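# Hang the blue mug on the mug tree

## Task

Put the blue mug on the mug tree so that it hangs there by its handle and does not touch or rest on the tree's base.

## Robot and tools

Robot: two arms, left_arm and right_arm. left_arm carries a left hand and sits on the +y side; right_arm carries a right hand. Each hand has index, middle and ring fingers plus a thumb, 16 hinge motors in all. Arm root links (scene frame): left_arm (-0.049, +0.287, +0.041) m, quat_wxyz (+1.000, 0, 0, +0.022); right_arm (+0.007, -0.242, +0.014) m, quat_wxyz (+1.000, 0, 0, +0.029). A camera stand is fixed behind the arms.

Scene frame: origin at table-top height, halfway between the nominal bases; +x points out over the table, +z up, +y toward left_arm. Image left and right do not match arm names.

Hand point axes (right hand): +z runs along the straight fingers toward the tips, +y points out of the palm face, +x runs across the palm away from the thumb. On the left hand, +x points toward the thumb instead. The palm face is at y = -0.062. Straight fingertips reach about 0.112 m past the hand point along z. A rigid mast at the wrist (x +0.05 to +0.10, z -0.16 to -0.11, up to y +0.06; x sign flips on the left hand) can strike objects.

execute_actions(actions, cameras): actions is a list of actions. Each action is a list of 1 to 15 rows, one row per 1/30 s control step, lasting 0.5 s in total; if fewer than 15 rows are given, the last one repeats. Every row has exactly 48 numbers, each in [-1, 1], and always covers both arms:
- 1-6: left_arm dx, dy, dz, rx, ry, rz.
- 7-22: left hand motors.
- 23-24: left current_limit, speed.
- 25-30: right_arm dx, dy, dz, rx, ry, rz.
- 31-46: right hand motors.
- 47-48: right current_limit, speed.

Arm numbers are offsets, not poses. Scale: 1.0 is 0.6 m for dx, dy, dz and 180 degrees for the rotation vector rx, ry, rz. They use the scene frame's axes, and rotation turns about the Hand target position. Every row in an action is measured from the Hand target at the start of that action, not from the row before. The next action starts from the new target, so sending the same offset again moves the arm further. All zeros asks the arm to hold, or to keep chasing, its current target. The controller clips commanded orientation to within 40 degrees of the measured orientation. The hand often stops short of the target; if so, send the missing distance as a fresh offset. Very small moves may not start. Loaded arms sag downward, so command a little higher. To stop pressing against something, set the target back beyond where the hand actually is.

Hand numbers are absolute goals, not offsets. Each one maps linearly between a hinge's two stops. Order for each hand:
- index_abd, index_mcp, index_pip, index_dip
- middle_abd, middle_mcp, middle_pip, middle_dip
- ring_abd, ring_mcp, ring_pip, ring_dip
- thumb_cmc, thumb_axl, thumb_mcp, thumb_ipl

Straight values are 0.00 for _abd, 0.75 for _mcp, 0.58 for _pip and 0.70 for _dip; for the thumb, cmc 0.71, axl 0.68, mcp 0.23, ipl 0.17. Moving toward -1 bends or curls a hinge. A 0 is a real goal, not 'no change'; to keep a hand as it is, resend its hand_goal, current_limit and speed.

Grasp shortcut: put a, b, c, d in the first 4 motor places and exactly 0 in the other 12. a curls index and middle; b bends all fingers at the knuckle; c swings the thumb across the palm; d curls the ring finger. All four at 0 opens the hand. About (0.4, 0.6, 0.8, 0) gives a firm closed grasp. If you need the last 12 at zero individually, write 0.001 in one of them.

current_limit maps -1..+1 to 0..550 mA, and never goes below 11 mA. speed sets the hinge goal rate to (speed+1)/2 of 8.5 rad/s. Both start at +0.4 and -0.6 and stay in force until changed.

Results:
- Per arm: end_effector_position (m) and end_effector_quat_wxyz in the scene frame; these can be off by a few cm.
- Hand target: the base for the next offsets.
- Joint positions, velocities and torques.
- Per hand motor, in order: hand_goal, hand_measured, hand_current_ma, hand_state. hand_state is moving, goal, blocked (pressing on something) or overload (shut down).
- hand_current_limit and hand_speed.
- Step readings of hand position, motor temperatures, and MOTOR HOT or OVER-TEMPERATURE FAULT lines when they apply.

Images appear only when actions is [] or when cameras names cam_high and/or cam_low (or "all"). An unknown camera name makes the whole call invalid. A call returns once the robot has settled, at most 3 s after its last action. Thinking time also passes in the scene while the robot holds its last command.

zoom_image(camera, region): camera is "cam_high" or "cam_low". region is [x0, y0, x1, y1] in pixels of the latest full 896x504 image, origin at top-left, at most 504 wide and 504 high.

read_manual(section): returns licence texts only and does not move the robot.

finished_scene(scene=1): ends the scene for good. The mug must already hang by itself with no help from the hands.

Avoid:
- Dropping the mug, releasing it while it is moving, or letting anything fall far.
- Slamming into or hard pushing the table, the tree or the stand.
- Knocking objects out of the work area, which fails the task.
- Any hit or press between the two arms, including one hand gripping the other's fingers.
- Motor current of 495 mA or more for 5 s, which shuts the motor down for 10 s.
- Arm motors reaching 100 °C; the arm then drops. Holding loads, stretching far or pushing against unreachable targets heats motors.

An arm stop discards any hand commands sent during it. Stray pushes may briefly move loose objects.

Each tool is called by a JSON object that holds its "name" and its "arguments", one argument or row to a line.

## Session

{"name": "execute_actions", "arguments": {
  "actions": [],
  "cameras": ["all"]
}}

Scene clock: 0.00 s.
left_arm: end_effector_position=(+0.0380, -0.0385, +0.1717) hand_goal=(+0.000, +0.754, +0.576, +0.696, +0.000, +0.754, +0.576, +0.696, +0.000, +0.754, +0.576, +0.696, +0.714, +0.678, +0.226, +0.168) hand_measured=(+0.000, +0.754, +0.576, +0.696, +0.000, +0.754, +0.576, +0.696, +0.000, +0.754, +0.576, +0.696, +0.714, +0.678, +0.226, +0.168) hand_current_ma=(+0, +0, +0, +0, +0, +0, +0, +0, +0, +0, +0, +0, +0, +0, +0, +0) hand_state=(goal, goal, goal, goal, goal, goal, goal, goal, goal, goal, goal, goal, goal, goal, goal, goal) hand_current_limit=0.40 hand_speed=-0.60 end_effector_quat_wxyz=(+0.034, +0.993, -0.061, +0.092) | right_arm: end_effector_position=(+0.5170, -0.2634, +0.3797) hand_goal=(+0.000, +0.754, +0.576, +0.696, +0.000, +0.754, +0.576, +0.696, +0.000, +0.754, +0.576, +0.696, +0.714, +0.678, +0.226, +0.168) hand_measured=(+0.000, +0.754, +0.576, +0.696, +0.000, +0.754, +0.576, +0.696, +0.000, +0.754, +0.576, +0.696, +0.714, +0.678, +0.226, +0.168) hand_current_ma=(+0, +0, +0, +0, +0, +0, +0, +0, +0, +0, +0, +0, +0, +0, +0, +0) hand_state=(goal, goal, goal, goal, goal, goal, goal, goal, goal, goal, goal, goal, goal, goal, goal, goal) hand_current_limit=0.40 hand_speed=-0.60 end_effector_quat_wxyz=(-0.008, +0.493, +0.519, +0.698)
Joint positions: left_arm=[-1.417 0.948 0.649 -1.157 -0.16 0.329] | right_arm=[-0.34 1.17 0.69 0.425 -1.105 0.721]
Joint velocities: within noise
Joint torques (N m): no reading
Motor temperatures (°C): left_arm=[31 28 29 31 30 30] | right_arm=[35 30 33 35 30 26]
Heat: left arm: hottest waist 31 °C; right arm: hottest waist 35 °C.
Hand target: left_arm +0.0394, -0.0456, +0.1813; +0.044, +0.993, -0.060, +0.094 | right_arm +0.5195, -0.2641, +0.3960; +0.003, +0.481, +0.523, +0.704

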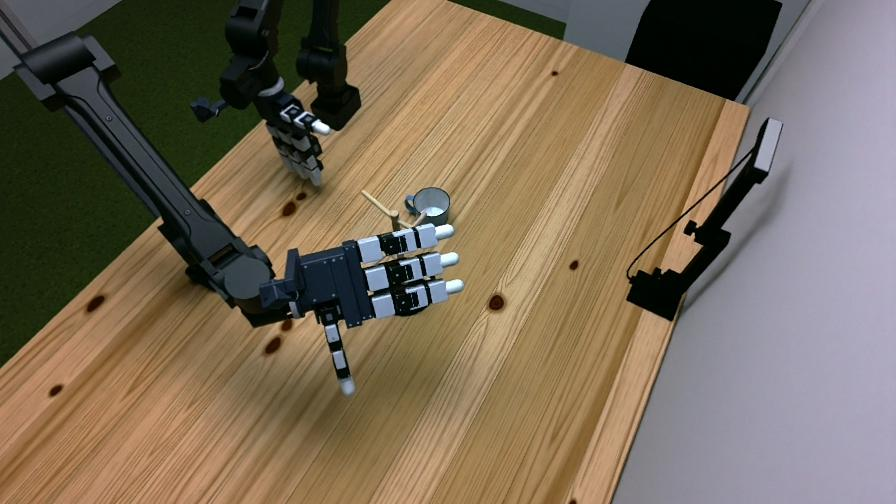

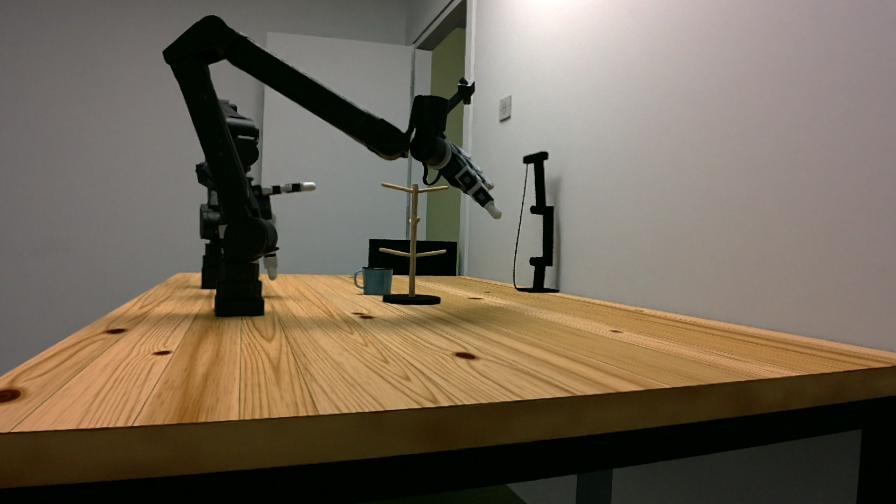

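{"name": "zoom_image", "arguments": {
  "camera": "cam_low",
  "region": [330, 160, 500, 320]
}}

{"name": "zoom_image", "arguments": {
  "camera": "cam_high",
  "region": [340, 160, 500, 330]
}}

Scaled by 2.965 from the camera's 896x504 image, which has a finer 1280x720 frame.

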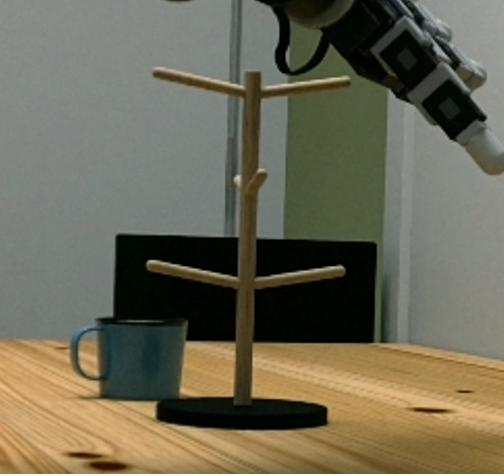

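Scaled by 2.965 from the camera's 896x504 image, which has a finer 1280x720 frame.

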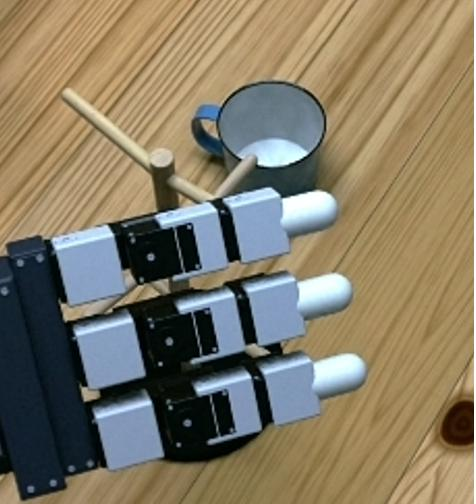

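{"name": "execute_actions", "arguments": {
  "actions": [
    [[0,0,0.03,0.008,0.019,0,0,0,0,0,0,0,0,0,0,0,0,0,0,0,0,0,0.4,-0.6,-0.02,-0.01,0.03,0,0,0,0,0,0,0,0,0,0,0,0,0,0,0,0,0,0,0,0.4,-0.6],[0,0,0.07,0.017,0.038,0,0,0,0,0,0,0,0,0,0,0,0,0,0,0,0,0,0.4,-0.6,-0.05,-0.03,0.06,0,0,0,0,0,0,0,0,0,0,0,0,0,0,0,0,0,0,0,0.4,-0.6],[0,0,0.11,0.025,0.057,0,0,0,0,0,0,0,0,0,0,0,0,0,0,0,0,0,0.4,-0.6,-0.08,-0.05,0.08,0,0,0,0,0,0,0,0,0,0,0,0,0,0,0,0,0,0,0,0.4,-0.6]],
    [[0.11,0.03,0.06,0,0,0.169,0,0,0,0,0,0,0,0,0,0,0,0,0,0,0,0,0.4,-0.6,-0.1,-0.06,0.03,0,0,0,0,0,0,0,0,0,0,0,0,0,0,0,0,0,0,0,0.4,-0.6]]
  ],
  "cameras": []
}}

Scene clock: 44.90 s.
left_arm: end_effector_position=(+0.0985, -0.0196, +0.2656) hand_goal=(+0.000, +0.750, +0.580, +0.700, +0.000, +0.750, +0.580, +0.700, +0.000, +0.750, +0.580, +0.700, +0.710, +0.680, +0.230, +0.170) hand_measured=(+0.000, +0.750, +0.578, +0.698, +0.000, +0.750, +0.578, +0.698, +0.000, +0.750, +0.578, +0.698, +0.710, +0.678, +0.224, +0.168) hand_current_ma=(+0, +0, -4, -4, +0, +0, -4, -4, +0, +0, -4, -4, +0, -4, -17, -5) hand_state=(goal, goal, goal, goal, goal, goal, goal, goal, goal, goal, goal, goal, goal, goal, goal, goal) hand_current_limit=0.40 hand_speed=-0.60 end_effector_quat_wxyz=(-0.001, +0.981, +0.194, +0.000) | right_arm: end_effector_position=(+0.4110, -0.3227, +0.4507) hand_goal=(+0.000, +0.750, +0.580, +0.700, +0.000, +0.750, +0.580, +0.700, +0.000, +0.750, +0.580, +0.700, +0.710, +0.680, +0.230, +0.170) hand_measured=(+0.002, +0.758, +0.580, +0.698, +0.002, +0.758, +0.580, +0.698, +0.002, +0.758, +0.580, +0.698, +0.716, +0.678, +0.228, +0.168) hand_current_ma=(+2, +22, +0, -6, +3, +22, +0, -6, +3, +23, -1, -6, +19, -6, -3, -5) hand_state=(goal, goal, goal, goal, goal, goal, goal, goal, goal, goal, goal, goal, goal, goal, goal, goal) hand_current_limit=0.40 hand_speed=-0.60 end_effector_quat_wxyz=(-0.008, +0.482, +0.520, +0.705)
Joint positions: left_arm=[-1.236 0.998 0.962 -1.537 -0.001 -0.011] | right_arm=[-0.658 0.875 0.69 0.15 -1.435 0.725]
Joint torques (N m): left_arm=[0.26 -3.96 10.29 -0.1 -0.36 -0.03] | right_arm=[-1.03 -1.32 10.24 0.61 -0.18 -0.2]
Motor temperatures (°C): left_arm=[30 28 35 30 30 30] | right_arm=[35 30 40 35 29 26]
Heat: left arm: hottest elbow 35 °C; right arm: hottest elbow 40 °C.
Hand target: left_arm +0.1055, -0.0276, +0.2833; +0.009, +0.979, +0.204, +0.005 | right_arm +0.4115, -0.3300, +0.4620; +0.002, +0.481, +0.523, +0.704
Off the commanded pose: left_arm 0.021 m, 2 deg | right_arm 0.013 m, 1 deg.
Step readings (end_effector_position of left_arm | right_arm):
0: (+0.0380, -0.0385, +0.1717) | (+0.5170, -0.2634, +0.3797)
1: (+0.0380, -0.0385, +0.1717) | (+0.5170, -0.2634, +0.3797)
2: (+0.0366, -0.0381, +0.1715) | (+0.5166, -0.2629, +0.3799)
4: (+0.0304, -0.0332, +0.1744) | (+0.5112, -0.2609, +0.3824)
8: (+0.0332, -0.0328, +0.2062) | (+0.4870, -0.2723, +0.4103)
15: (+0.0376, -0.0406, +0.2397) | (+0.4659, -0.2846, +0.4290)
16: (+0.0371, -0.0393, +0.2379) | (+0.4660, -0.2847, +0.4270)
17: (+0.0389, -0.0370, +0.2367) | (+0.4637, -0.2850, +0.4257)
19: (+0.0497, -0.0294, +0.2376) | (+0.4536, -0.2901, +0.4284)
23: (+0.0780, -0.0211, +0.2534) | (+0.4263, -0.3143, +0.4491)
30: (+0.0941, -0.0220, +0.2707) | (+0.4113, -0.3221, +0.4541)
No camera images: "cameras" was empty.

{"name": "execute_actions", "arguments": {
  "actions": [
    [[0.161,0.079,0.02,0,0,0.169,0,0,0,0,0,0,0,0,0,0,0,0,0,0,0,0,0.4,-0.6,-0.09,-0.07,0,0,0,0,0,0,0,0,0,0,0,0,0,0,0,0,0,0,0,0,0.4,-0.6]],
    [[0.12,0.112,0,0,0,0.169,0,0,0,0,0,0,0,0,0,0,0,0,0,0,0,0,0.4,-0.6,-0.09,-0.07,0,0,0,0,0,0,0,0,0,0,0,0,0,0,0,0,0,0,0,0,0.4,-0.6]],
    [[0.075,0.141,0,0,0,0.169,0,0,0,0,0,0,0,0,0,0,0,0,0,0,0,0,0.4,-0.6,0,0,0,0,0,0,0,0,0,0,0,0,0,0,0,0,0,0,0,0,0,0,0.4,-0.6]],
    [[0.028,0.145,0,0,0,0.169,0,0,0,0,0,0,0,0,0,0,0,0,0,0,0,0,0.4,-0.6,0,0,0,0,0,0,0,0,0,0,0,0,0,0,0,0,0,0,0,0,0,0,0.4,-0.6]],
    [[-0.003,0.133,0,0,0,0.169,0,0,0,0,0,0,0,0,0,0,0,0,0,0,0,0,0.4,-0.6,0,0,0,0,0,0,0,0,0,0,0,0,0,0,0,0,0,0,0,0,0,0,0.4,-0.6]]
  ],
  "cameras": ["all"]
}}

Scene clock: 48.57 s.
left_arm: end_effector_position=(+0.3208, +0.3401, +0.2844) hand_goal=(+0.000, +0.750, +0.580, +0.700, +0.000, +0.750, +0.580, +0.700, +0.000, +0.750, +0.580, +0.700, +0.710, +0.680, +0.230, +0.170) hand_measured=(+0.000, +0.750, +0.578, +0.698, +0.000, +0.748, +0.578, +0.698, +0.000, +0.748, +0.578, +0.698, +0.710, +0.678, +0.224, +0.168) hand_current_ma=(+0, -1, -3, -4, +0, -2, -3, -4, +0, -2, -3, -4, +0, -4, -17, -5) hand_state=(goal, goal, goal, goal, goal, goal, goal, goal, goal, goal, goal, goal, goal, goal, goal, goal) hand_current_limit=0.40 hand_speed=-0.60 end_effector_quat_wxyz=(-0.016, +0.046, +0.999, +0.010) | right_arm: end_effector_position=(+0.3080, -0.4097, +0.4607) hand_goal=(+0.000, +0.750, +0.580, +0.700, +0.000, +0.750, +0.580, +0.700, +0.000, +0.750, +0.580, +0.700, +0.710, +0.680, +0.230, +0.170) hand_measured=(+0.002, +0.758, +0.580, +0.698, +0.002, +0.758, +0.580, +0.698, +0.002, +0.758, +0.580, +0.698, +0.716, +0.678, +0.230, +0.168) hand_current_ma=(+3, +22, +0, -6, +3, +22, +0, -6, +3, +23, +0, -6, +19, -6, -2, -5) hand_state=(goal, goal, goal, goal, goal, goal, goal, goal, goal, goal, goal, goal, goal, goal, goal, goal) hand_current_limit=0.40 hand_speed=-0.60 end_effector_quat_wxyz=(+0.108, +0.547, +0.448, +0.699)
Joint positions: left_arm=[-0.138 1.37 1.299 -1.533 -0.018 -1.573] | right_arm=[-1.092 0.673 0.608 0.122 -1.568 0.789]
Joint torques (N m): left_arm=[-0.03 -8.53 10.03 0.17 -0.23 -0.02] | right_arm=[-1.08 0.79 8.58 0.83 -0.1 -0.04]
Heat: left arm: hottest elbow 37 °C; right arm: hottest elbow 40 °C.
Hand target: left_arm +0.3341, +0.3384, +0.2953; -0.002, +0.038, +0.999, +0.010 | right_arm +0.3036, -0.4141, +0.4619; +0.002, +0.481, +0.523, +0.704
Off the commanded pose: left_arm 0.017 m, 2 deg | right_arm 0.006 m, 17 deg.
joint sent to its limit (right arm) — joint 5 (wrist yaw), lower limit. The joint targets are off in orientation, not in position.
Step readings (end_effector_position of left_arm | right_arm):
0: (+0.0986, -0.0195, +0.2656) | (+0.4110, -0.3227, +0.4507)
1: (+0.0990, -0.0192, +0.2656) | (+0.4107, -0.3226, +0.4507)
2: (+0.1028, -0.0169, +0.2660) | (+0.4077, -0.3218, +0.4509)
4: (+0.1207, -0.0064, +0.2679) | (+0.3974, -0.3295, +0.4525)
8: (+0.1672, +0.0200, +0.2766) | (+0.3731, -0.3598, +0.4600)
15: (+0.1898, +0.0233, +0.2791) | (+0.3613, -0.3658, +0.4633)
16: (+0.1906, +0.0236, +0.2785) | (+0.3610, -0.3663, +0.4625)
17: (+0.1936, +0.0270, +0.2776) | (+0.3592, -0.3685, +0.4612)
19: (+0.2073, +0.0423, +0.2766) | (+0.3492, -0.3788, +0.4580)
23: (+0.2414, +0.0811, +0.2781) | (+0.3213, -0.4023, +0.4599)
30: (+0.2592, +0.0910, +0.2783) | (+0.3081, -0.4079, +0.4643)
31: (+0.2597, +0.0916, +0.2780) | (+0.3080, -0.4083, +0.4636)
32: (+0.2611, +0.0955, +0.2777) | (+0.3079, -0.4087, +0.4629)
34: (+0.2689, +0.1130, +0.2777) | (+0.3078, -0.4090, +0.4617)
38: (+0.2909, +0.1597, +0.2798) | (+0.3079, -0.4093, +0.4613)
45: (+0.3042, +0.1744, +0.2799) | (+0.3079, -0.4095, +0.4610)
46: (+0.3044, +0.1749, +0.2797) | (+0.3079, -0.4096, +0.4610)
47: (+0.3043, +0.1784, +0.2793) | (+0.3079, -0.4096, +0.4610)
49: (+0.3063, +0.1949, +0.2797) | (+0.3079, -0.4096, +0.4609)
53: (+0.3161, +0.2428, +0.2818) | (+0.3079, -0.4096, +0.4608)
60: (+0.3225, +0.2605, +0.2817) | (+0.3080, -0.4097, +0.4608)
61: (+0.3224, +0.2609, +0.2817) | (+0.3080, -0.4097, +0.4608)
62: (+0.3212, +0.2632, +0.2815) | (+0.3080, -0.4097, +0.4608)
64: (+0.3202, +0.2767, +0.2823) | (+0.3080, -0.4097, +0.4608)
68: (+0.3206, +0.3221, +0.2842) | (+0.3080, -0.4097, +0.4607)
75: (+0.3218, +0.3407, +0.2831) | (+0.3080, -0.4097, +0.4607)

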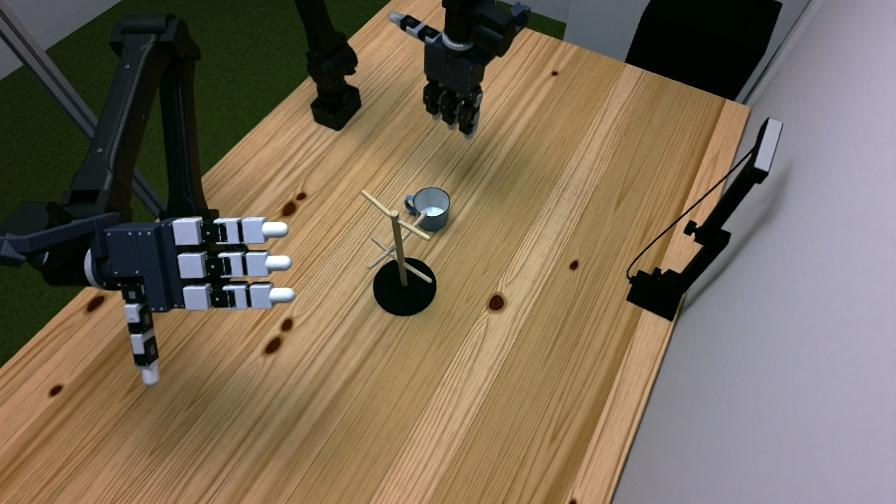

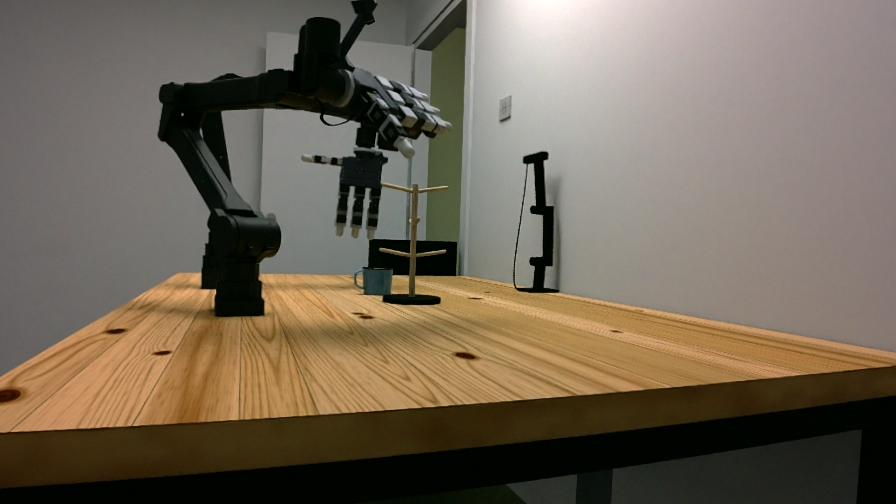

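{"name": "zoom_image", "arguments": {
  "camera": "cam_high",
  "region": [340, 170, 480, 320]
}}

{"name": "zoom_image", "arguments": {
  "camera": "cam_low",
  "region": [330, 170, 470, 310]
}}

Scaled by 3.360 from the camera's 896x504 image, which has a finer 1280x720 frame.

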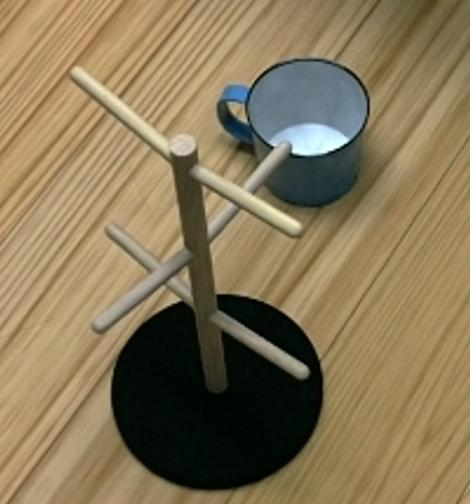

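Scaled by 3.600 from the camera's 896x504 image, which has a finer 1280x720 frame.

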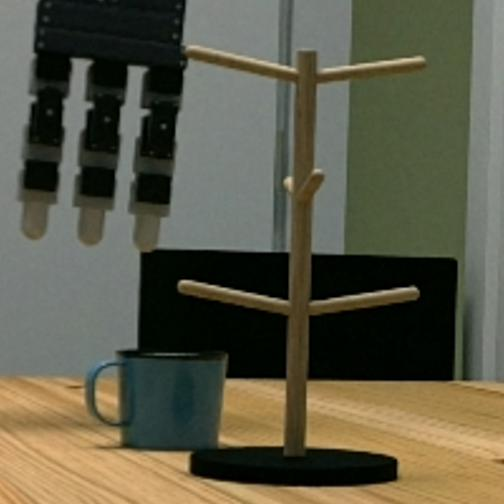

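{"name": "zoom_image", "arguments": {
  "camera": "cam_low",
  "region": [300, 140, 400, 240]
}}

{"name": "zoom_image", "arguments": {
  "camera": "cam_high",
  "region": [380, 0, 540, 140]
}}

Scaled by 5.040 from the camera's 896x504 image, which has a finer 1280x720 frame.

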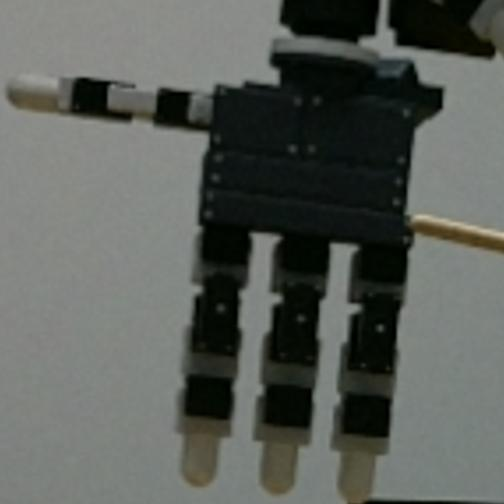

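Scaled by 3.150 from the camera's 896x504 image, which has a finer 1280x720 frame.

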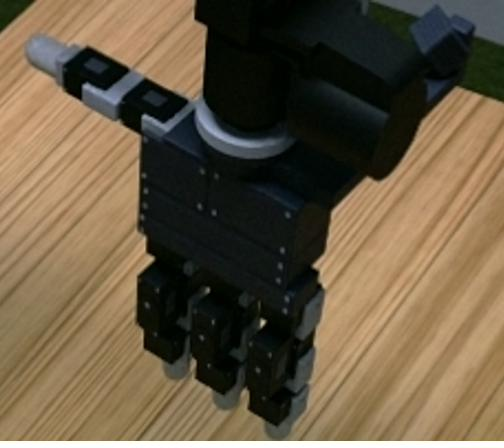

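{"name": "execute_actions", "arguments": {
  "actions": [
    [[0.018,-0.155,-0.042,-0.157,0,0,0,0.342,0.212,0.551,0,0.342,0.212,0.551,0,0.75,0.58,0.7,-0.571,0.68,0.225,0.17,0.4,-0.6,0,0,0,0,0,0,0,0,0,0,0,0,0,0,0,0,0,0,0,0,0,0,0.4,-0.6]],
    [[0.012,-0.125,0,-0.157,0,0,0,0.342,0.212,0.551,0,0.342,0.212,0.551,0,0.75,0.58,0.7,-0.571,0.68,0.225,0.17,0.4,-0.6,0,0,0,0,0,0,0,0,0,0,0,0,0,0,0,0,0,0,0,0,0,0,0.4,-0.6]],
    [[0.038,-0.1,-0.033,-0.157,0,0,0,0.342,0.212,0.551,0,0.342,0.212,0.551,0,0.75,0.58,0.7,-0.571,0.68,0.225,0.17,0.4,-0.6,0,0,0,0,0,0,0,0,0,0,0,0,0,0,0,0,0,0,0,0,0,0,0.4,-0.6]]
  ],
  "cameras": ["all"]
}}

Scene clock: 55.47 s.
left_arm: end_effector_position=(+0.3736, +0.1077, +0.2495) hand_goal=(+0.000, +0.342, +0.212, +0.552, +0.000, +0.342, +0.212, +0.552, +0.000, +0.750, +0.580, +0.700, -0.570, +0.680, +0.226, +0.170) hand_measured=(+0.000, +0.336, +0.212, +0.554, +0.000, +0.334, +0.212, +0.554, +0.000, +0.736, +0.578, +0.698, -0.568, +0.678, +0.224, +0.168) hand_current_ma=(+0, -13, +1, +4, +0, -15, +1, +4, +0, -35, -4, -4, +3, -4, -4, -4) hand_state=(goal, goal, goal, goal, goal, goal, goal, goal, goal, goal, goal, goal, goal, goal, goal, goal) hand_current_limit=0.40 hand_speed=-0.60 end_effector_quat_wxyz=(+0.017, +0.038, +0.745, -0.666) | right_arm: end_effector_position=(+0.3080, -0.4097, +0.4607) hand_goal=(+0.000, +0.750, +0.580, +0.700, +0.000, +0.750, +0.580, +0.700, +0.000, +0.750, +0.580, +0.700, +0.710, +0.680, +0.230, +0.170) hand_measured=(+0.002, +0.758, +0.580, +0.698, +0.002, +0.758, +0.580, +0.698, +0.002, +0.758, +0.580, +0.698, +0.716, +0.678, +0.230, +0.168) hand_current_ma=(+3, +22, +0, -6, +3, +22, +0, -6, +3, +23, +0, -6, +19, -6, -2, -5) hand_state=(goal, goal, goal, goal, goal, goal, goal, goal, goal, goal, goal, goal, goal, goal, goal, goal) hand_current_limit=0.40 hand_speed=-0.60 end_effector_quat_wxyz=(+0.108, +0.547, +0.448, +0.699)
Joint positions: left_arm=[-0.081 1.53 1.198 -1.137 1.458 -1.597] | right_arm=[-1.092 0.673 0.608 0.122 -1.568 0.789]
Joint torques (N m): left_arm=[0.5 -11.87 6.41 1.13 1.3 -0.03] | right_arm=[-1.49 0.03 8.1 0.76 -0.11 0]
Heat: left arm: hottest elbow 37 °C; right arm: hottest elbow 40 °C.
Hand target: left_arm +0.3748, +0.1103, +0.2503; +0.023, +0.030, +0.745, -0.666 | right_arm +0.3036, -0.4141, +0.4619; +0.002, +0.481, +0.523, +0.704
Off the commanded pose: left_arm 0.003 m, 1 deg | right_arm 0.006 m, 17 deg.
joint sent to its limit (right arm) — joint 5 (wrist yaw), lower limit. The joint targets are off in orientation, not in position.
Step readings (end_effector_position of left_arm | right_arm):
0: (+0.3207, +0.3400, +0.2844) | (+0.3080, -0.4097, +0.4607)
1: (+0.3207, +0.3384, +0.2837) | (+0.3080, -0.4097, +0.4607)
2: (+0.3198, +0.3262, +0.2786) | (+0.3080, -0.4097, +0.4607)
4: (+0.3192, +0.2953, +0.2707) | (+0.3080, -0.4097, +0.4607)
8: (+0.3254, +0.2573, +0.2695) | (+0.3080, -0.4097, +0.4607)
15: (+0.3307, +0.2468, +0.2657) | (+0.3080, -0.4097, +0.4607)
16: (+0.3310, +0.2445, +0.2653) | (+0.3080, -0.4097, +0.4607)
17: (+0.3307, +0.2317, +0.2655) | (+0.3080, -0.4097, +0.4607)
19: (+0.3316, +0.2022, +0.2697) | (+0.3080, -0.4097, +0.4607)
23: (+0.3383, +0.1721, +0.2808) | (+0.3080, -0.4097, +0.4607)
30: (+0.3472, +0.1679, +0.2815) | (+0.3080, -0.4097, +0.4607)
31: (+0.3472, +0.1665, +0.2810) | (+0.3080, -0.4097, +0.4607)
32: (+0.3475, +0.1559, +0.2841) | (+0.3080, -0.4097, +0.4607)
34: (+0.3506, +0.1342, +0.2914) | (+0.3080, -0.4097, +0.4607)
38: (+0.3594, +0.1146, +0.2792) | (+0.3080, -0.4097, +0.4607)
45: (+0.3683, +0.1089, +0.2484) | (+0.3080, -0.4097, +0.4607)

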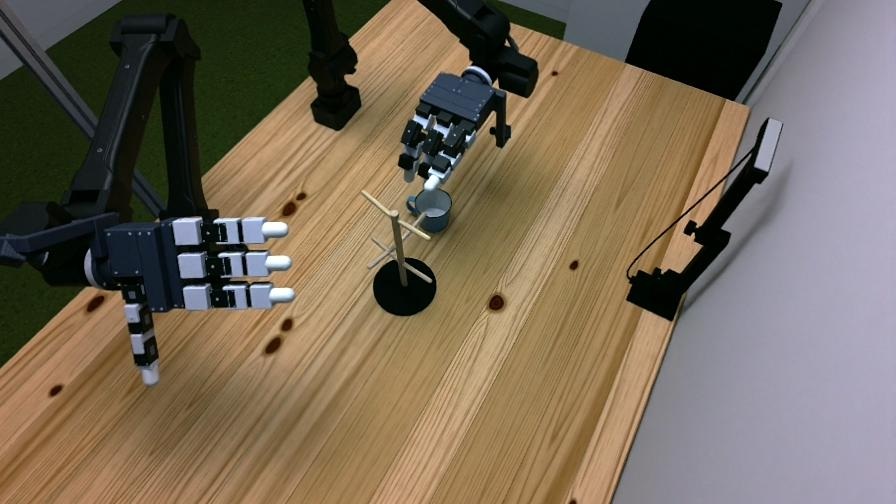

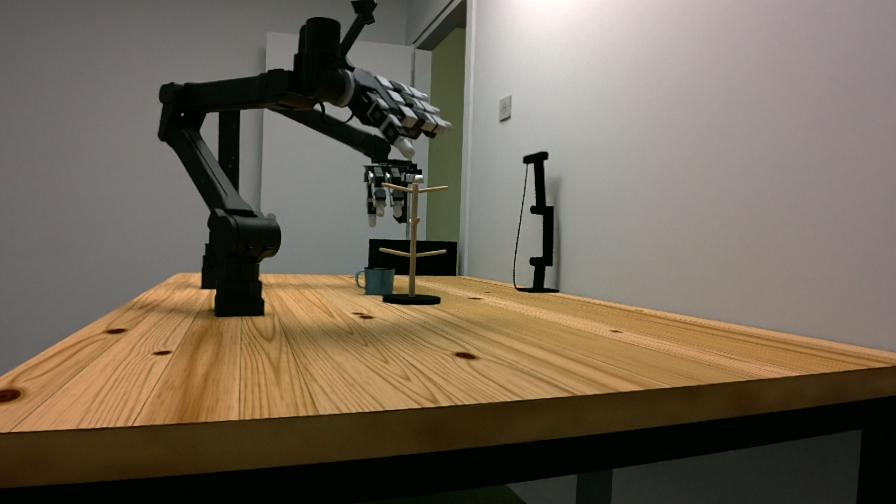

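{"name": "zoom_image", "arguments": {
  "camera": "cam_high",
  "region": [380, 90, 520, 250]
}}

{"name": "zoom_image", "arguments": {
  "camera": "cam_low",
  "region": [330, 150, 480, 310]
}}

Scaled by 3.150 from the camera's 896x504 image, which has a finer 1280x720 frame.

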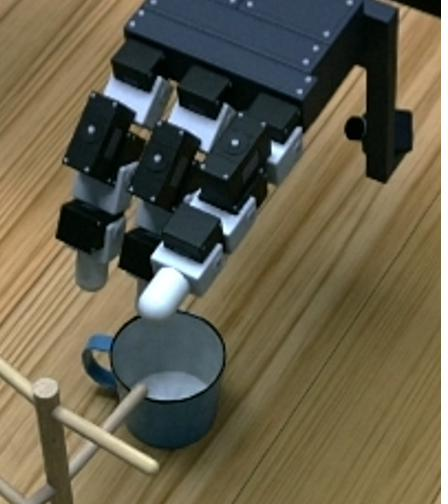

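Scaled by 3.150 from the camera's 896x504 image, which has a finer 1280x720 frame.

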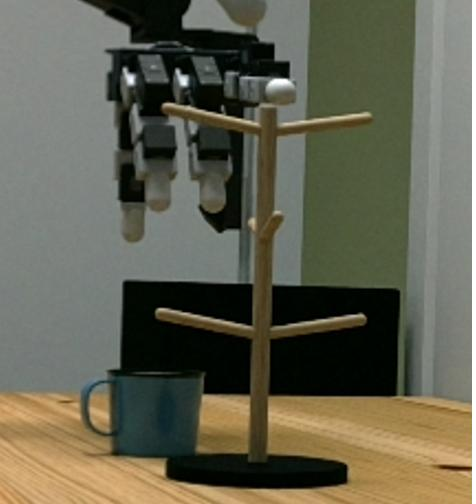

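{"name": "execute_actions", "arguments": {
  "actions": [
    [[-0.004,-0.033,-0.165,0,0,0, 0,0.342,0.212,0.551,0,0.342,0.212,0.551,0,0.75,0.58,0.7,-0.571,0.68,0.225,0.17,0.4,-0.6, 0,0,0,0,0,0,0,0,0,0,0,0,0,0,0,0,0,0,0,0,0,0,0.4,-0.6]]
  ],
  "cameras": ["all"]
}}

Scene clock: 61.17 s.
left_arm: end_effector_position=(+0.3764, +0.0952, +0.1522) hand_goal=(+0.000, +0.342, +0.212, +0.552, +0.000, +0.342, +0.212, +0.552, +0.000, +0.750, +0.580, +0.700, -0.570, +0.680, +0.226, +0.170) hand_measured=(+0.000, +0.336, +0.212, +0.554, +0.000, +0.334, +0.212, +0.554, +0.000, +0.744, +0.582, +0.700, -0.568, +0.678, +0.224, +0.168) hand_current_ma=(+0, -15, +1, +4, +0, -17, +1, +4, +0, -11, +2, +1, +2, -4, -4, -4) hand_state=(goal, goal, goal, goal, goal, goal, goal, goal, goal, goal, goal, goal, goal, goal, goal, goal) hand_current_limit=0.40 hand_speed=-0.60 end_effector_quat_wxyz=(+0.011, +0.045, +0.741, -0.670) | right_arm: end_effector_position=(+0.3080, -0.4097, +0.4607) hand_goal=(+0.000, +0.750, +0.580, +0.700, +0.000, +0.750, +0.580, +0.700, +0.000, +0.750, +0.580, +0.700, +0.710, +0.680, +0.230, +0.170) hand_measured=(+0.002, +0.758, +0.580, +0.698, +0.002, +0.758, +0.580, +0.698, +0.002, +0.758, +0.580, +0.698, +0.716, +0.678, +0.230, +0.168) hand_current_ma=(+3, +22, +0, -6, +3, +22, +0, -6, +3, +23, +0, -6, +19, -6, -2, -5) hand_state=(goal, goal, goal, goal, goal, goal, goal, goal, goal, goal, goal, goal, goal, goal, goal, goal) hand_current_limit=0.40 hand_speed=-0.60 end_effector_quat_wxyz=(+0.108, +0.547, +0.448, +0.699)
Joint positions: left_arm=[-0.107 1.651 1.051 -0.779 1.467 -1.687] | right_arm=[-1.092 0.673 0.608 0.122 -1.568 0.789]
Joint torques (N m): left_arm=[-0.79 -12.51 5.3 1.26 1.02 -0.06] | right_arm=[-1.9 0.03 8.25 0.73 -0.12 -0.03]
Heat: left arm: hottest elbow 37 °C; right arm: hottest elbow 40 °C.
Hand target: left_arm +0.3726, +0.0906, +0.1513; +0.024, +0.030, +0.745, -0.666 | right_arm +0.3036, -0.4141, +0.4619; +0.002, +0.481, +0.523, +0.704
Off the commanded pose: left_arm 0.006 m, 2 deg | right_arm 0.006 m, 17 deg.
joint sent to its limit (right arm) — joint 5 (wrist yaw), lower limit. The joint targets are off in orientation, not in position.
Step readings (end_effector_position of left_arm | right_arm):
0: (+0.3735, +0.1077, +0.2495) | (+0.3080, -0.4097, +0.4607)
1: (+0.3736, +0.1077, +0.2491) | (+0.3080, -0.4097, +0.4607)
2: (+0.3737, +0.1074, +0.2466) | (+0.3080, -0.4097, +0.4607)
4: (+0.3728, +0.1069, +0.2337) | (+0.3080, -0.4097, +0.4607)
8: (+0.3644, +0.1032, +0.1878) | (+0.3080, -0.4097, +0.4607)
15: (+0.3704, +0.0960, +0.1510) | (+0.3080, -0.4097, +0.4607)

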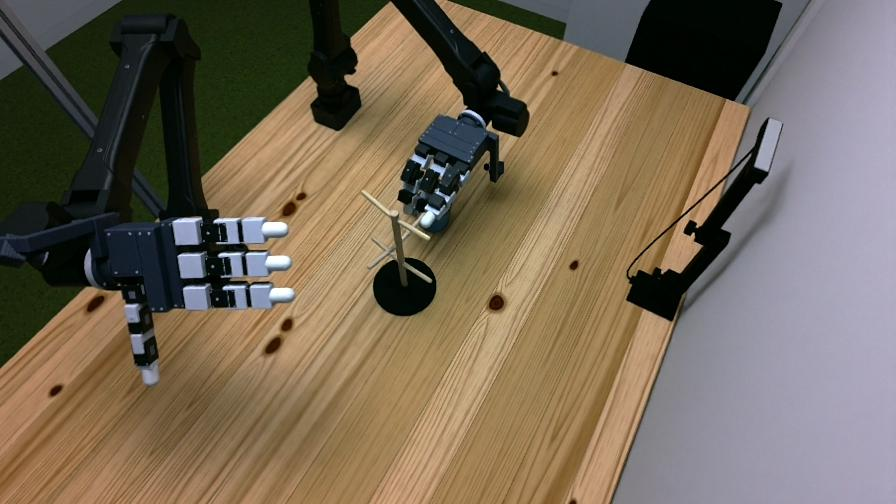

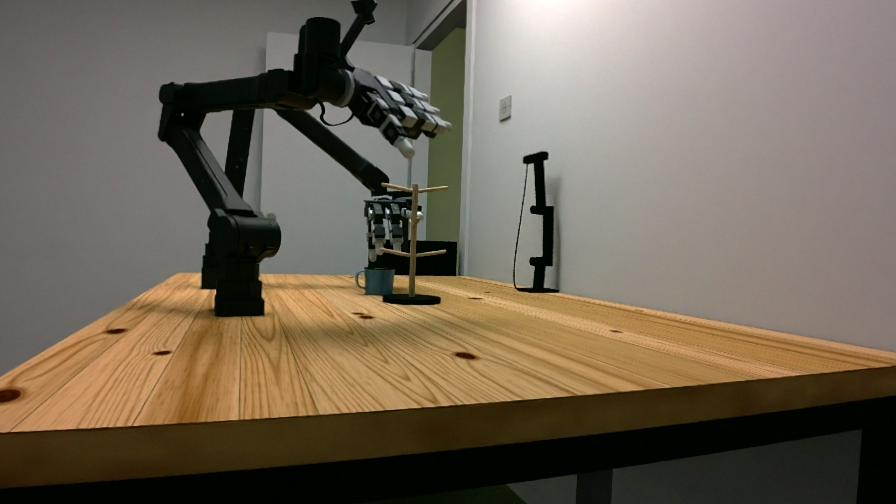

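{"name": "execute_actions", "arguments": {
  "actions": [
    [[-0.008,-0.011,-0.06,0,0,0, 0,0.342,0.212,0.551,0,0.342,0.212,0.551,0,0.75,0.58,0.7,-0.571,0.68,0.225,0.17,0.4,-0.6, 0,0,0,0,0,0,0,0,0,0,0,0,0,0,0,0,0,0,0,0,0,0,0.4,-0.6]]
  ],
  "cameras": ["all"]
}}

{"name": "zoom_image", "arguments": {
  "camera": "cam_low",
  "region": [330, 160, 480, 320]
}}

{"name": "zoom_image", "arguments": {
  "camera": "cam_high",
  "region": [360, 90, 540, 250]
}}

Scene clock: 63.20 s.
left_arm: end_effector_position=(+0.3713, +0.0891, +0.1228) hand_goal=(+0.000, +0.342, +0.212, +0.552, +0.000, +0.342, +0.212, +0.552, +0.000, +0.750, +0.580, +0.700, -0.570, +0.680, +0.226, +0.170) hand_measured=(+0.000, +0.336, +0.212, +0.554, +0.000, +0.334, +0.212, +0.554, -0.002, +0.742, +0.580, +0.702, -0.568, +0.678, +0.224, +0.168) hand_current_ma=(+0, -15, +1, +4, +0, -17, +1, +4, -4, -18, +0, +3, +2, -4, -4, -4) hand_state=(goal, goal, goal, goal, goal, goal, goal, goal, goal, goal, goal, goal, goal, goal, goal, goal) hand_current_limit=0.40 hand_speed=-0.60 end_effector_quat_wxyz=(+0.018, +0.046, +0.743, -0.667) | right_arm: end_effector_position=(+0.3080, -0.4097, +0.4607) hand_goal=(+0.000, +0.750, +0.580, +0.700, +0.000, +0.750, +0.580, +0.700, +0.000, +0.750, +0.580, +0.700, +0.710, +0.680, +0.230, +0.170) hand_measured=(+0.002, +0.758, +0.580, +0.698, +0.002, +0.758, +0.580, +0.698, +0.002, +0.758, +0.580, +0.698, +0.716, +0.678, +0.230, +0.168) hand_current_ma=(+3, +22, +0, -6, +3, +22, +0, -6, +3, +23, +0, -6, +19, -6, -2, -5) hand_state=(goal, goal, goal, goal, goal, goal, goal, goal, goal, goal, goal, goal, goal, goal, goal, goal) hand_current_limit=0.40 hand_speed=-0.60 end_effector_quat_wxyz=(+0.108, +0.547, +0.448, +0.699)
Joint positions: left_arm=[-0.123 1.658 0.956 -0.483 1.452 -1.87] | right_arm=[-1.092 0.673 0.608 0.122 -1.568 0.789]
Joint torques (N m): left_arm=[-0.67 -11.22 5.14 1.66 0.9 -0.03] | right_arm=[-1.2 0.5 8.39 0.76 -0.06 -0.06]
Heat: left arm: hottest elbow 37 °C; right arm: hottest elbow 40 °C.
Hand target: left_arm +0.3677, +0.0840, +0.1152; +0.024, +0.029, +0.745, -0.666 | right_arm +0.3036, -0.4141, +0.4619; +0.002, +0.481, +0.523, +0.704
Off the commanded pose: left_arm 0.010 m, 2 deg | right_arm 0.006 m, 17 deg.
joint sent to its limit (right arm) — joint 5 (wrist yaw), lower limit. The joint targets are off in orientation, not in position.
Step readings (end_effector_position of left_arm | right_arm):
0: (+0.3763, +0.0952, +0.1522) | (+0.3080, -0.4097, +0.4607)
1: (+0.3763, +0.0952, +0.1520) | (+0.3080, -0.4097, +0.4607)
2: (+0.3766, +0.0949, +0.1508) | (+0.3080, -0.4097, +0.4607)
4: (+0.3777, +0.0939, +0.1467) | (+0.3080, -0.4097, +0.4607)
8: (+0.3784, +0.0932, +0.1386) | (+0.3080, -0.4097, +0.4607)
15: (+0.3737, +0.0903, +0.1251) | (+0.3080, -0.4097, +0.4607)

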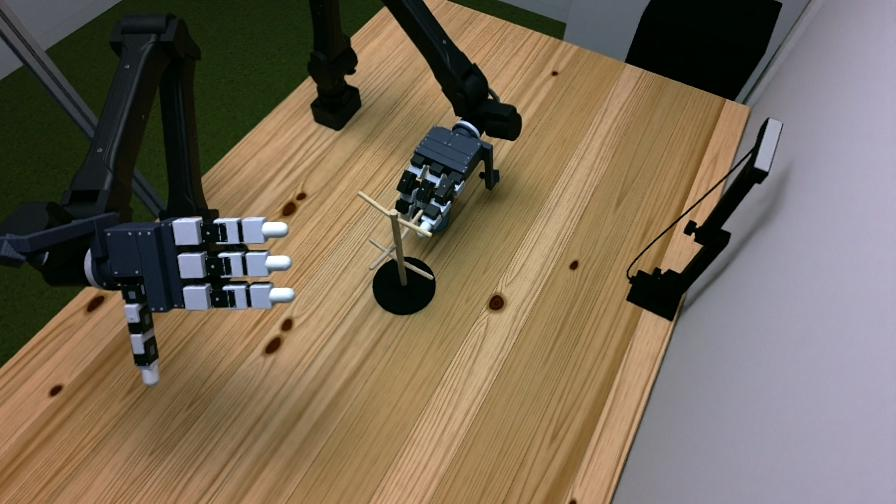

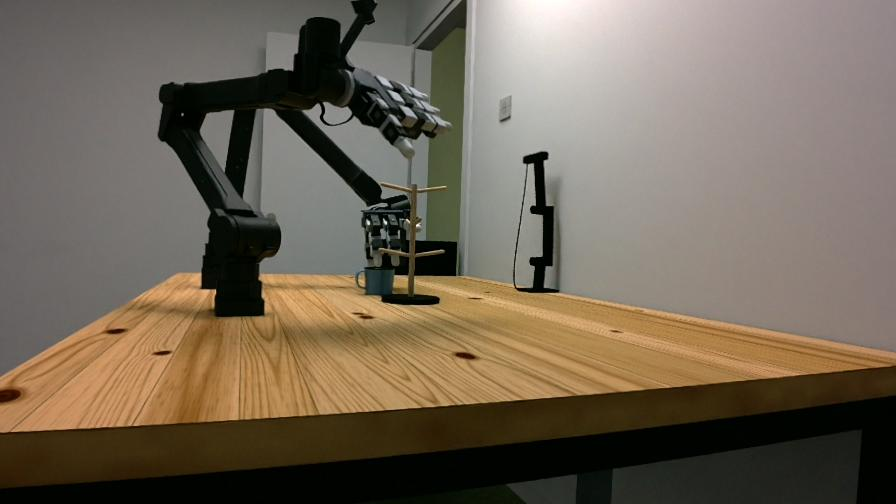

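Scaled by 3.150 from the camera's 896x504 image, which has a finer 1280x720 frame.

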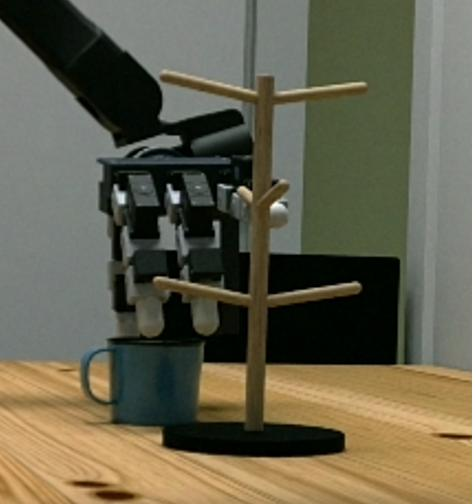

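Scaled by 2.800 from the camera's 896x504 image, which has a finer 1280x720 frame.

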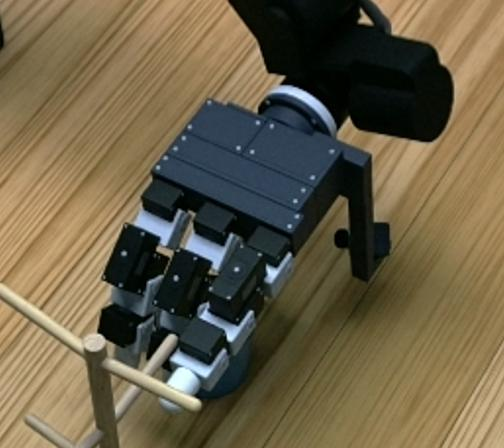

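{"name": "execute_actions", "arguments": {
  "actions": [
    [[0.0087,-0.001,-0.0663,0,0,0, 0,0.342,0.212,0.551,0,0.342,0.212,0.551,0,0.75,0.58,0.7,-0.571,0.68,0.225,0.17,0.4,-0.6, 0,0,0,0,0,0,0,0,0,0,0,0,0,0,0,0,0,0,0,0,0,0,0.4,-0.6]]
  ],
  "cameras": ["all"]
}}

{"name": "zoom_image", "arguments": {
  "camera": "cam_low",
  "region": [330, 200, 450, 320]
}}

{"name": "zoom_image", "arguments": {
  "camera": "cam_high",
  "region": [380, 120, 540, 260]
}}

Scene clock: 65.80 s.
left_arm: end_effector_position=(+0.3768, +0.0885, +0.0810) hand_goal=(+0.000, +0.342, +0.212, +0.552, +0.000, +0.342, +0.212, +0.552, +0.000, +0.750, +0.580, +0.700, -0.570, +0.680, +0.226, +0.170) hand_measured=(+0.000, +0.336, +0.212, +0.554, +0.000, +0.334, +0.212, +0.554, -0.002, +0.742, +0.580, +0.702, -0.568, +0.678, +0.224, +0.168) hand_current_ma=(+0, -15, +1, +4, +0, -17, +1, +4, -4, -21, +0, +3, +2, -4, -4, -4) hand_state=(goal, goal, goal, goal, goal, goal, goal, goal, goal, goal, goal, goal, goal, goal, goal, goal) hand_current_limit=0.40 hand_speed=-0.60 end_effector_quat_wxyz=(+0.024, +0.038, +0.745, -0.666) | right_arm: end_effector_position=(+0.3080, -0.4097, +0.4607) hand_goal=(+0.000, +0.750, +0.580, +0.700, +0.000, +0.750, +0.580, +0.700, +0.000, +0.750, +0.580, +0.700, +0.710, +0.680, +0.230, +0.170) hand_measured=(+0.002, +0.758, +0.580, +0.698, +0.002, +0.758, +0.580, +0.698, +0.002, +0.758, +0.580, +0.698, +0.716, +0.678, +0.230, +0.168) hand_current_ma=(+3, +22, +0, -6, +3, +22, +0, -6, +3, +23, +0, -6, +19, -6, -2, -5) hand_state=(goal, goal, goal, goal, goal, goal, goal, goal, goal, goal, goal, goal, goal, goal, goal, goal) hand_current_limit=0.40 hand_speed=-0.60 end_effector_quat_wxyz=(+0.108, +0.547, +0.448, +0.699)
Joint positions: left_arm=[-0.124 1.737 0.9 -0.207 1.442 -2.014] | right_arm=[-1.092 0.673 0.608 0.122 -1.568 0.789]
Joint torques (N m): left_arm=[-0.79 -11.58 4.57 1.87 0.84 -0.03] | right_arm=[-0.79 -0.73 8.27 0.88 -0.08 0.03]
Heat: left arm: hottest elbow 37 °C; right arm: hottest elbow 40 °C.
Hand target: left_arm +0.3730, +0.0835, +0.0756; +0.024, +0.030, +0.745, -0.666 | right_arm +0.3036, -0.4141, +0.4619; +0.002, +0.481, +0.523, +0.704
Off the commanded pose: left_arm 0.009 m, 1 deg | right_arm 0.006 m, 17 deg.
joint sent to its limit (right arm) — joint 5 (wrist yaw), lower limit. The joint targets are off in orientation, not in position.
Step readings (end_effector_position of left_arm | right_arm):
0: (+0.3713, +0.0891, +0.1228) | (+0.3080, -0.4097, +0.4607)
1: (+0.3715, +0.0891, +0.1227) | (+0.3080, -0.4097, +0.4607)
2: (+0.3723, +0.0890, +0.1218) | (+0.3080, -0.4097, +0.4607)
4: (+0.3755, +0.0888, +0.1164) | (+0.3080, -0.4097, +0.4607)
8: (+0.3767, +0.0891, +0.0959) | (+0.3080, -0.4097, +0.4607)
15: (+0.3749, +0.0891, +0.0797) | (+0.3080, -0.4097, +0.4607)

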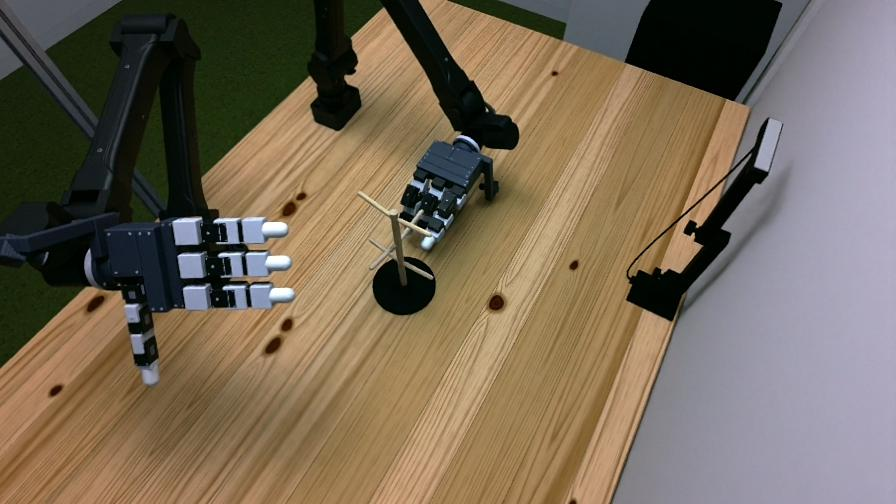

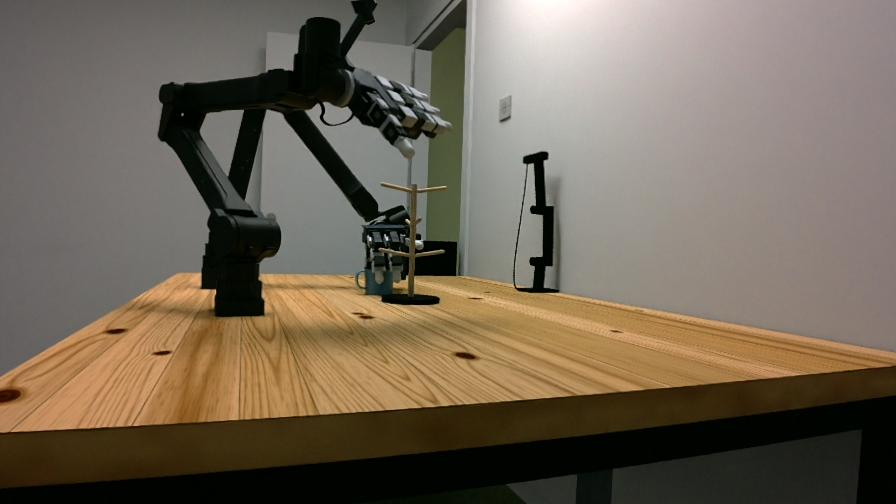

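Scaled by 4.200 from the camera's 896x504 image, which has a finer 1280x720 frame.

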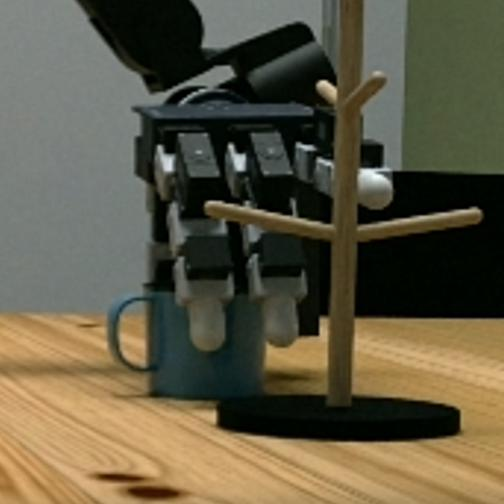

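Scaled by 3.150 from the camera's 896x504 image, which has a finer 1280x720 frame.

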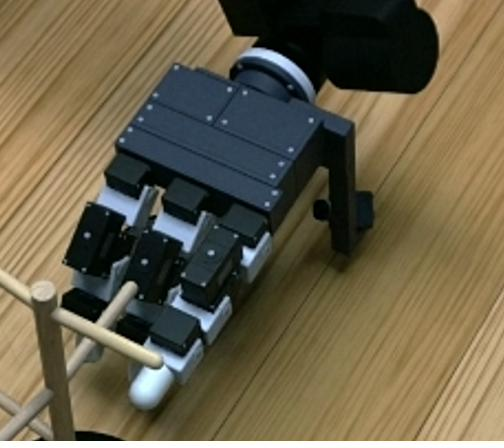

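{"name": "execute_actions", "arguments": {
  "actions": [
    [[0.003,0,0,0,0,0, 0,0.274,0.358,0.043,0,0.274,0.358,0.043,0,0.75,0.58,0.7,-0.571,0.68,0.225,-0.103,0.4,-0.8, 0,0,0,0,0,0,0,0,0,0,0,0,0,0,0,0,0,0,0,0,0,0,0.4,-0.6]]
  ],
  "cameras": ["all"]
}}

{"name": "zoom_image", "arguments": {
  "camera": "cam_low",
  "region": [330, 200, 450, 320]
}}

Scene clock: 69.13 s.
left_arm: end_effector_position=(+0.3783, +0.0881, +0.0800) hand_goal=(+0.000, +0.274, +0.358, +0.044, +0.000, +0.274, +0.358, +0.044, +0.000, +0.750, +0.580, +0.700, -0.570, +0.680, +0.226, -0.102) hand_measured=(+0.000, +0.270, +0.352, +0.046, +0.000, +0.268, +0.354, +0.046, -0.002, +0.742, +0.580, +0.702, -0.568, +0.678, +0.224, -0.100) hand_current_ma=(+0, -9, -9, +4, +0, -11, -9, +5, -4, -21, +0, +3, +2, -4, -4, +7) hand_state=(goal, goal, goal, goal, goal, goal, goal, goal, goal, goal, goal, goal, goal, goal, goal, goal) hand_current_limit=0.40 hand_speed=-0.80 end_effector_quat_wxyz=(+0.027, +0.034, +0.744, -0.666) | right_arm: end_effector_position=(+0.3080, -0.4097, +0.4607) hand_goal=(+0.000, +0.750, +0.580, +0.700, +0.000, +0.750, +0.580, +0.700, +0.000, +0.750, +0.580, +0.700, +0.710, +0.680, +0.230, +0.170) hand_measured=(+0.002, +0.758, +0.580, +0.698, +0.002, +0.758, +0.580, +0.698, +0.002, +0.758, +0.580, +0.698, +0.716, +0.678, +0.230, +0.168) hand_current_ma=(+3, +22, +0, -6, +3, +22, +0, -6, +3, +23, +0, -6, +19, -6, -2, -5) hand_state=(goal, goal, goal, goal, goal, goal, goal, goal, goal, goal, goal, goal, goal, goal, goal, goal) hand_current_limit=0.40 hand_speed=-0.60 end_effector_quat_wxyz=(+0.108, +0.547, +0.448, +0.699)
Joint positions: left_arm=[-0.124 1.737 0.884 -0.12 1.437 -2.087] | right_arm=[-1.092 0.673 0.608 0.122 -1.568 0.789]
Joint torques (N m): left_arm=[-0.79 -11.63 4.48 2 0.78 -0.03] | right_arm=[-1.49 0.26 7.76 0.77 -0.06 -0.01]
Heat: left arm: hottest elbow 37 °C; right arm: hottest elbow 40 °C.
Hand target: left_arm +0.3747, +0.0833, +0.0755; +0.024, +0.030, +0.745, -0.666 | right_arm +0.3036, -0.4141, +0.4619; +0.002, +0.481, +0.523, +0.704
Off the commanded pose: left_arm 0.007 m, 1 deg | right_arm 0.006 m, 17 deg.
joint sent to its limit (left arm) — joint 6 (wrist roll), lower limit. The joint targets still meet the commanded pose.
joint sent to its limit (right arm) — joint 5 (wrist yaw), lower limit. The joint targets are off in orientation, not in position.
Step readings (end_effector_position of left_arm | right_arm):
0: (+0.3768, +0.0885, +0.0810) | (+0.3080, -0.4097, +0.4607)
1: (+0.3768, +0.0885, +0.0811) | (+0.3080, -0.4097, +0.4607)
2: (+0.3771, +0.0883, +0.0810) | (+0.3080, -0.4097, +0.4607)
4: (+0.3783, +0.0883, +0.0808) | (+0.3080, -0.4097, +0.4607)
8: (+0.3791, +0.0882, +0.0801) | (+0.3080, -0.4097, +0.4607)
15: (+0.3787, +0.0881, +0.0799) | (+0.3080, -0.4097, +0.4607)

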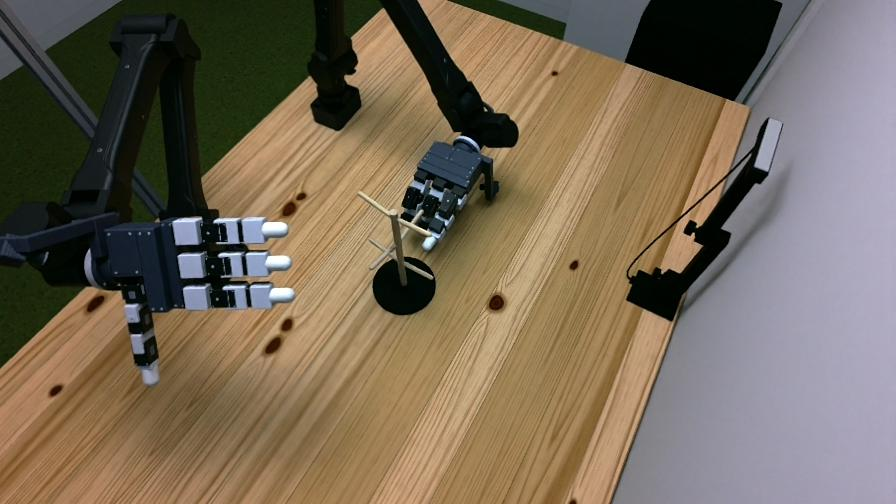

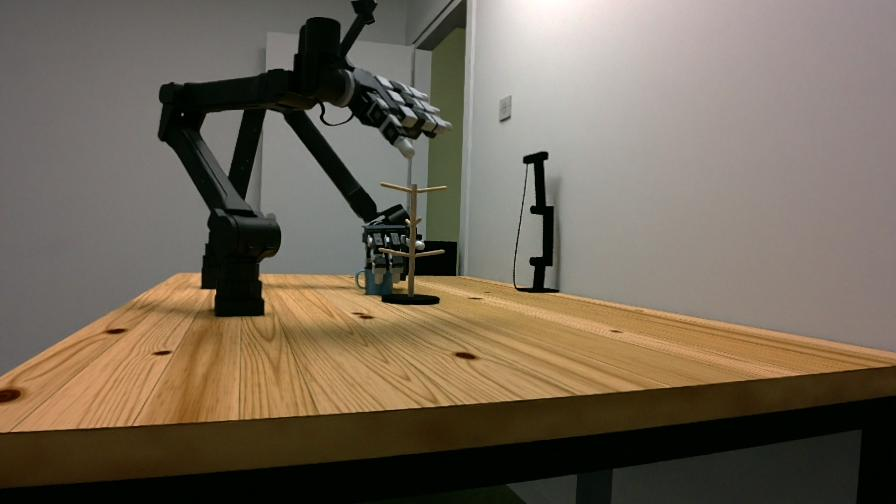

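Scaled by 4.200 from the camera's 896x504 image, which has a finer 1280x720 frame.

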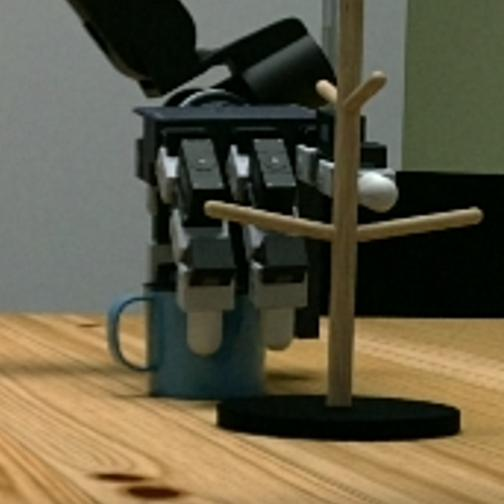

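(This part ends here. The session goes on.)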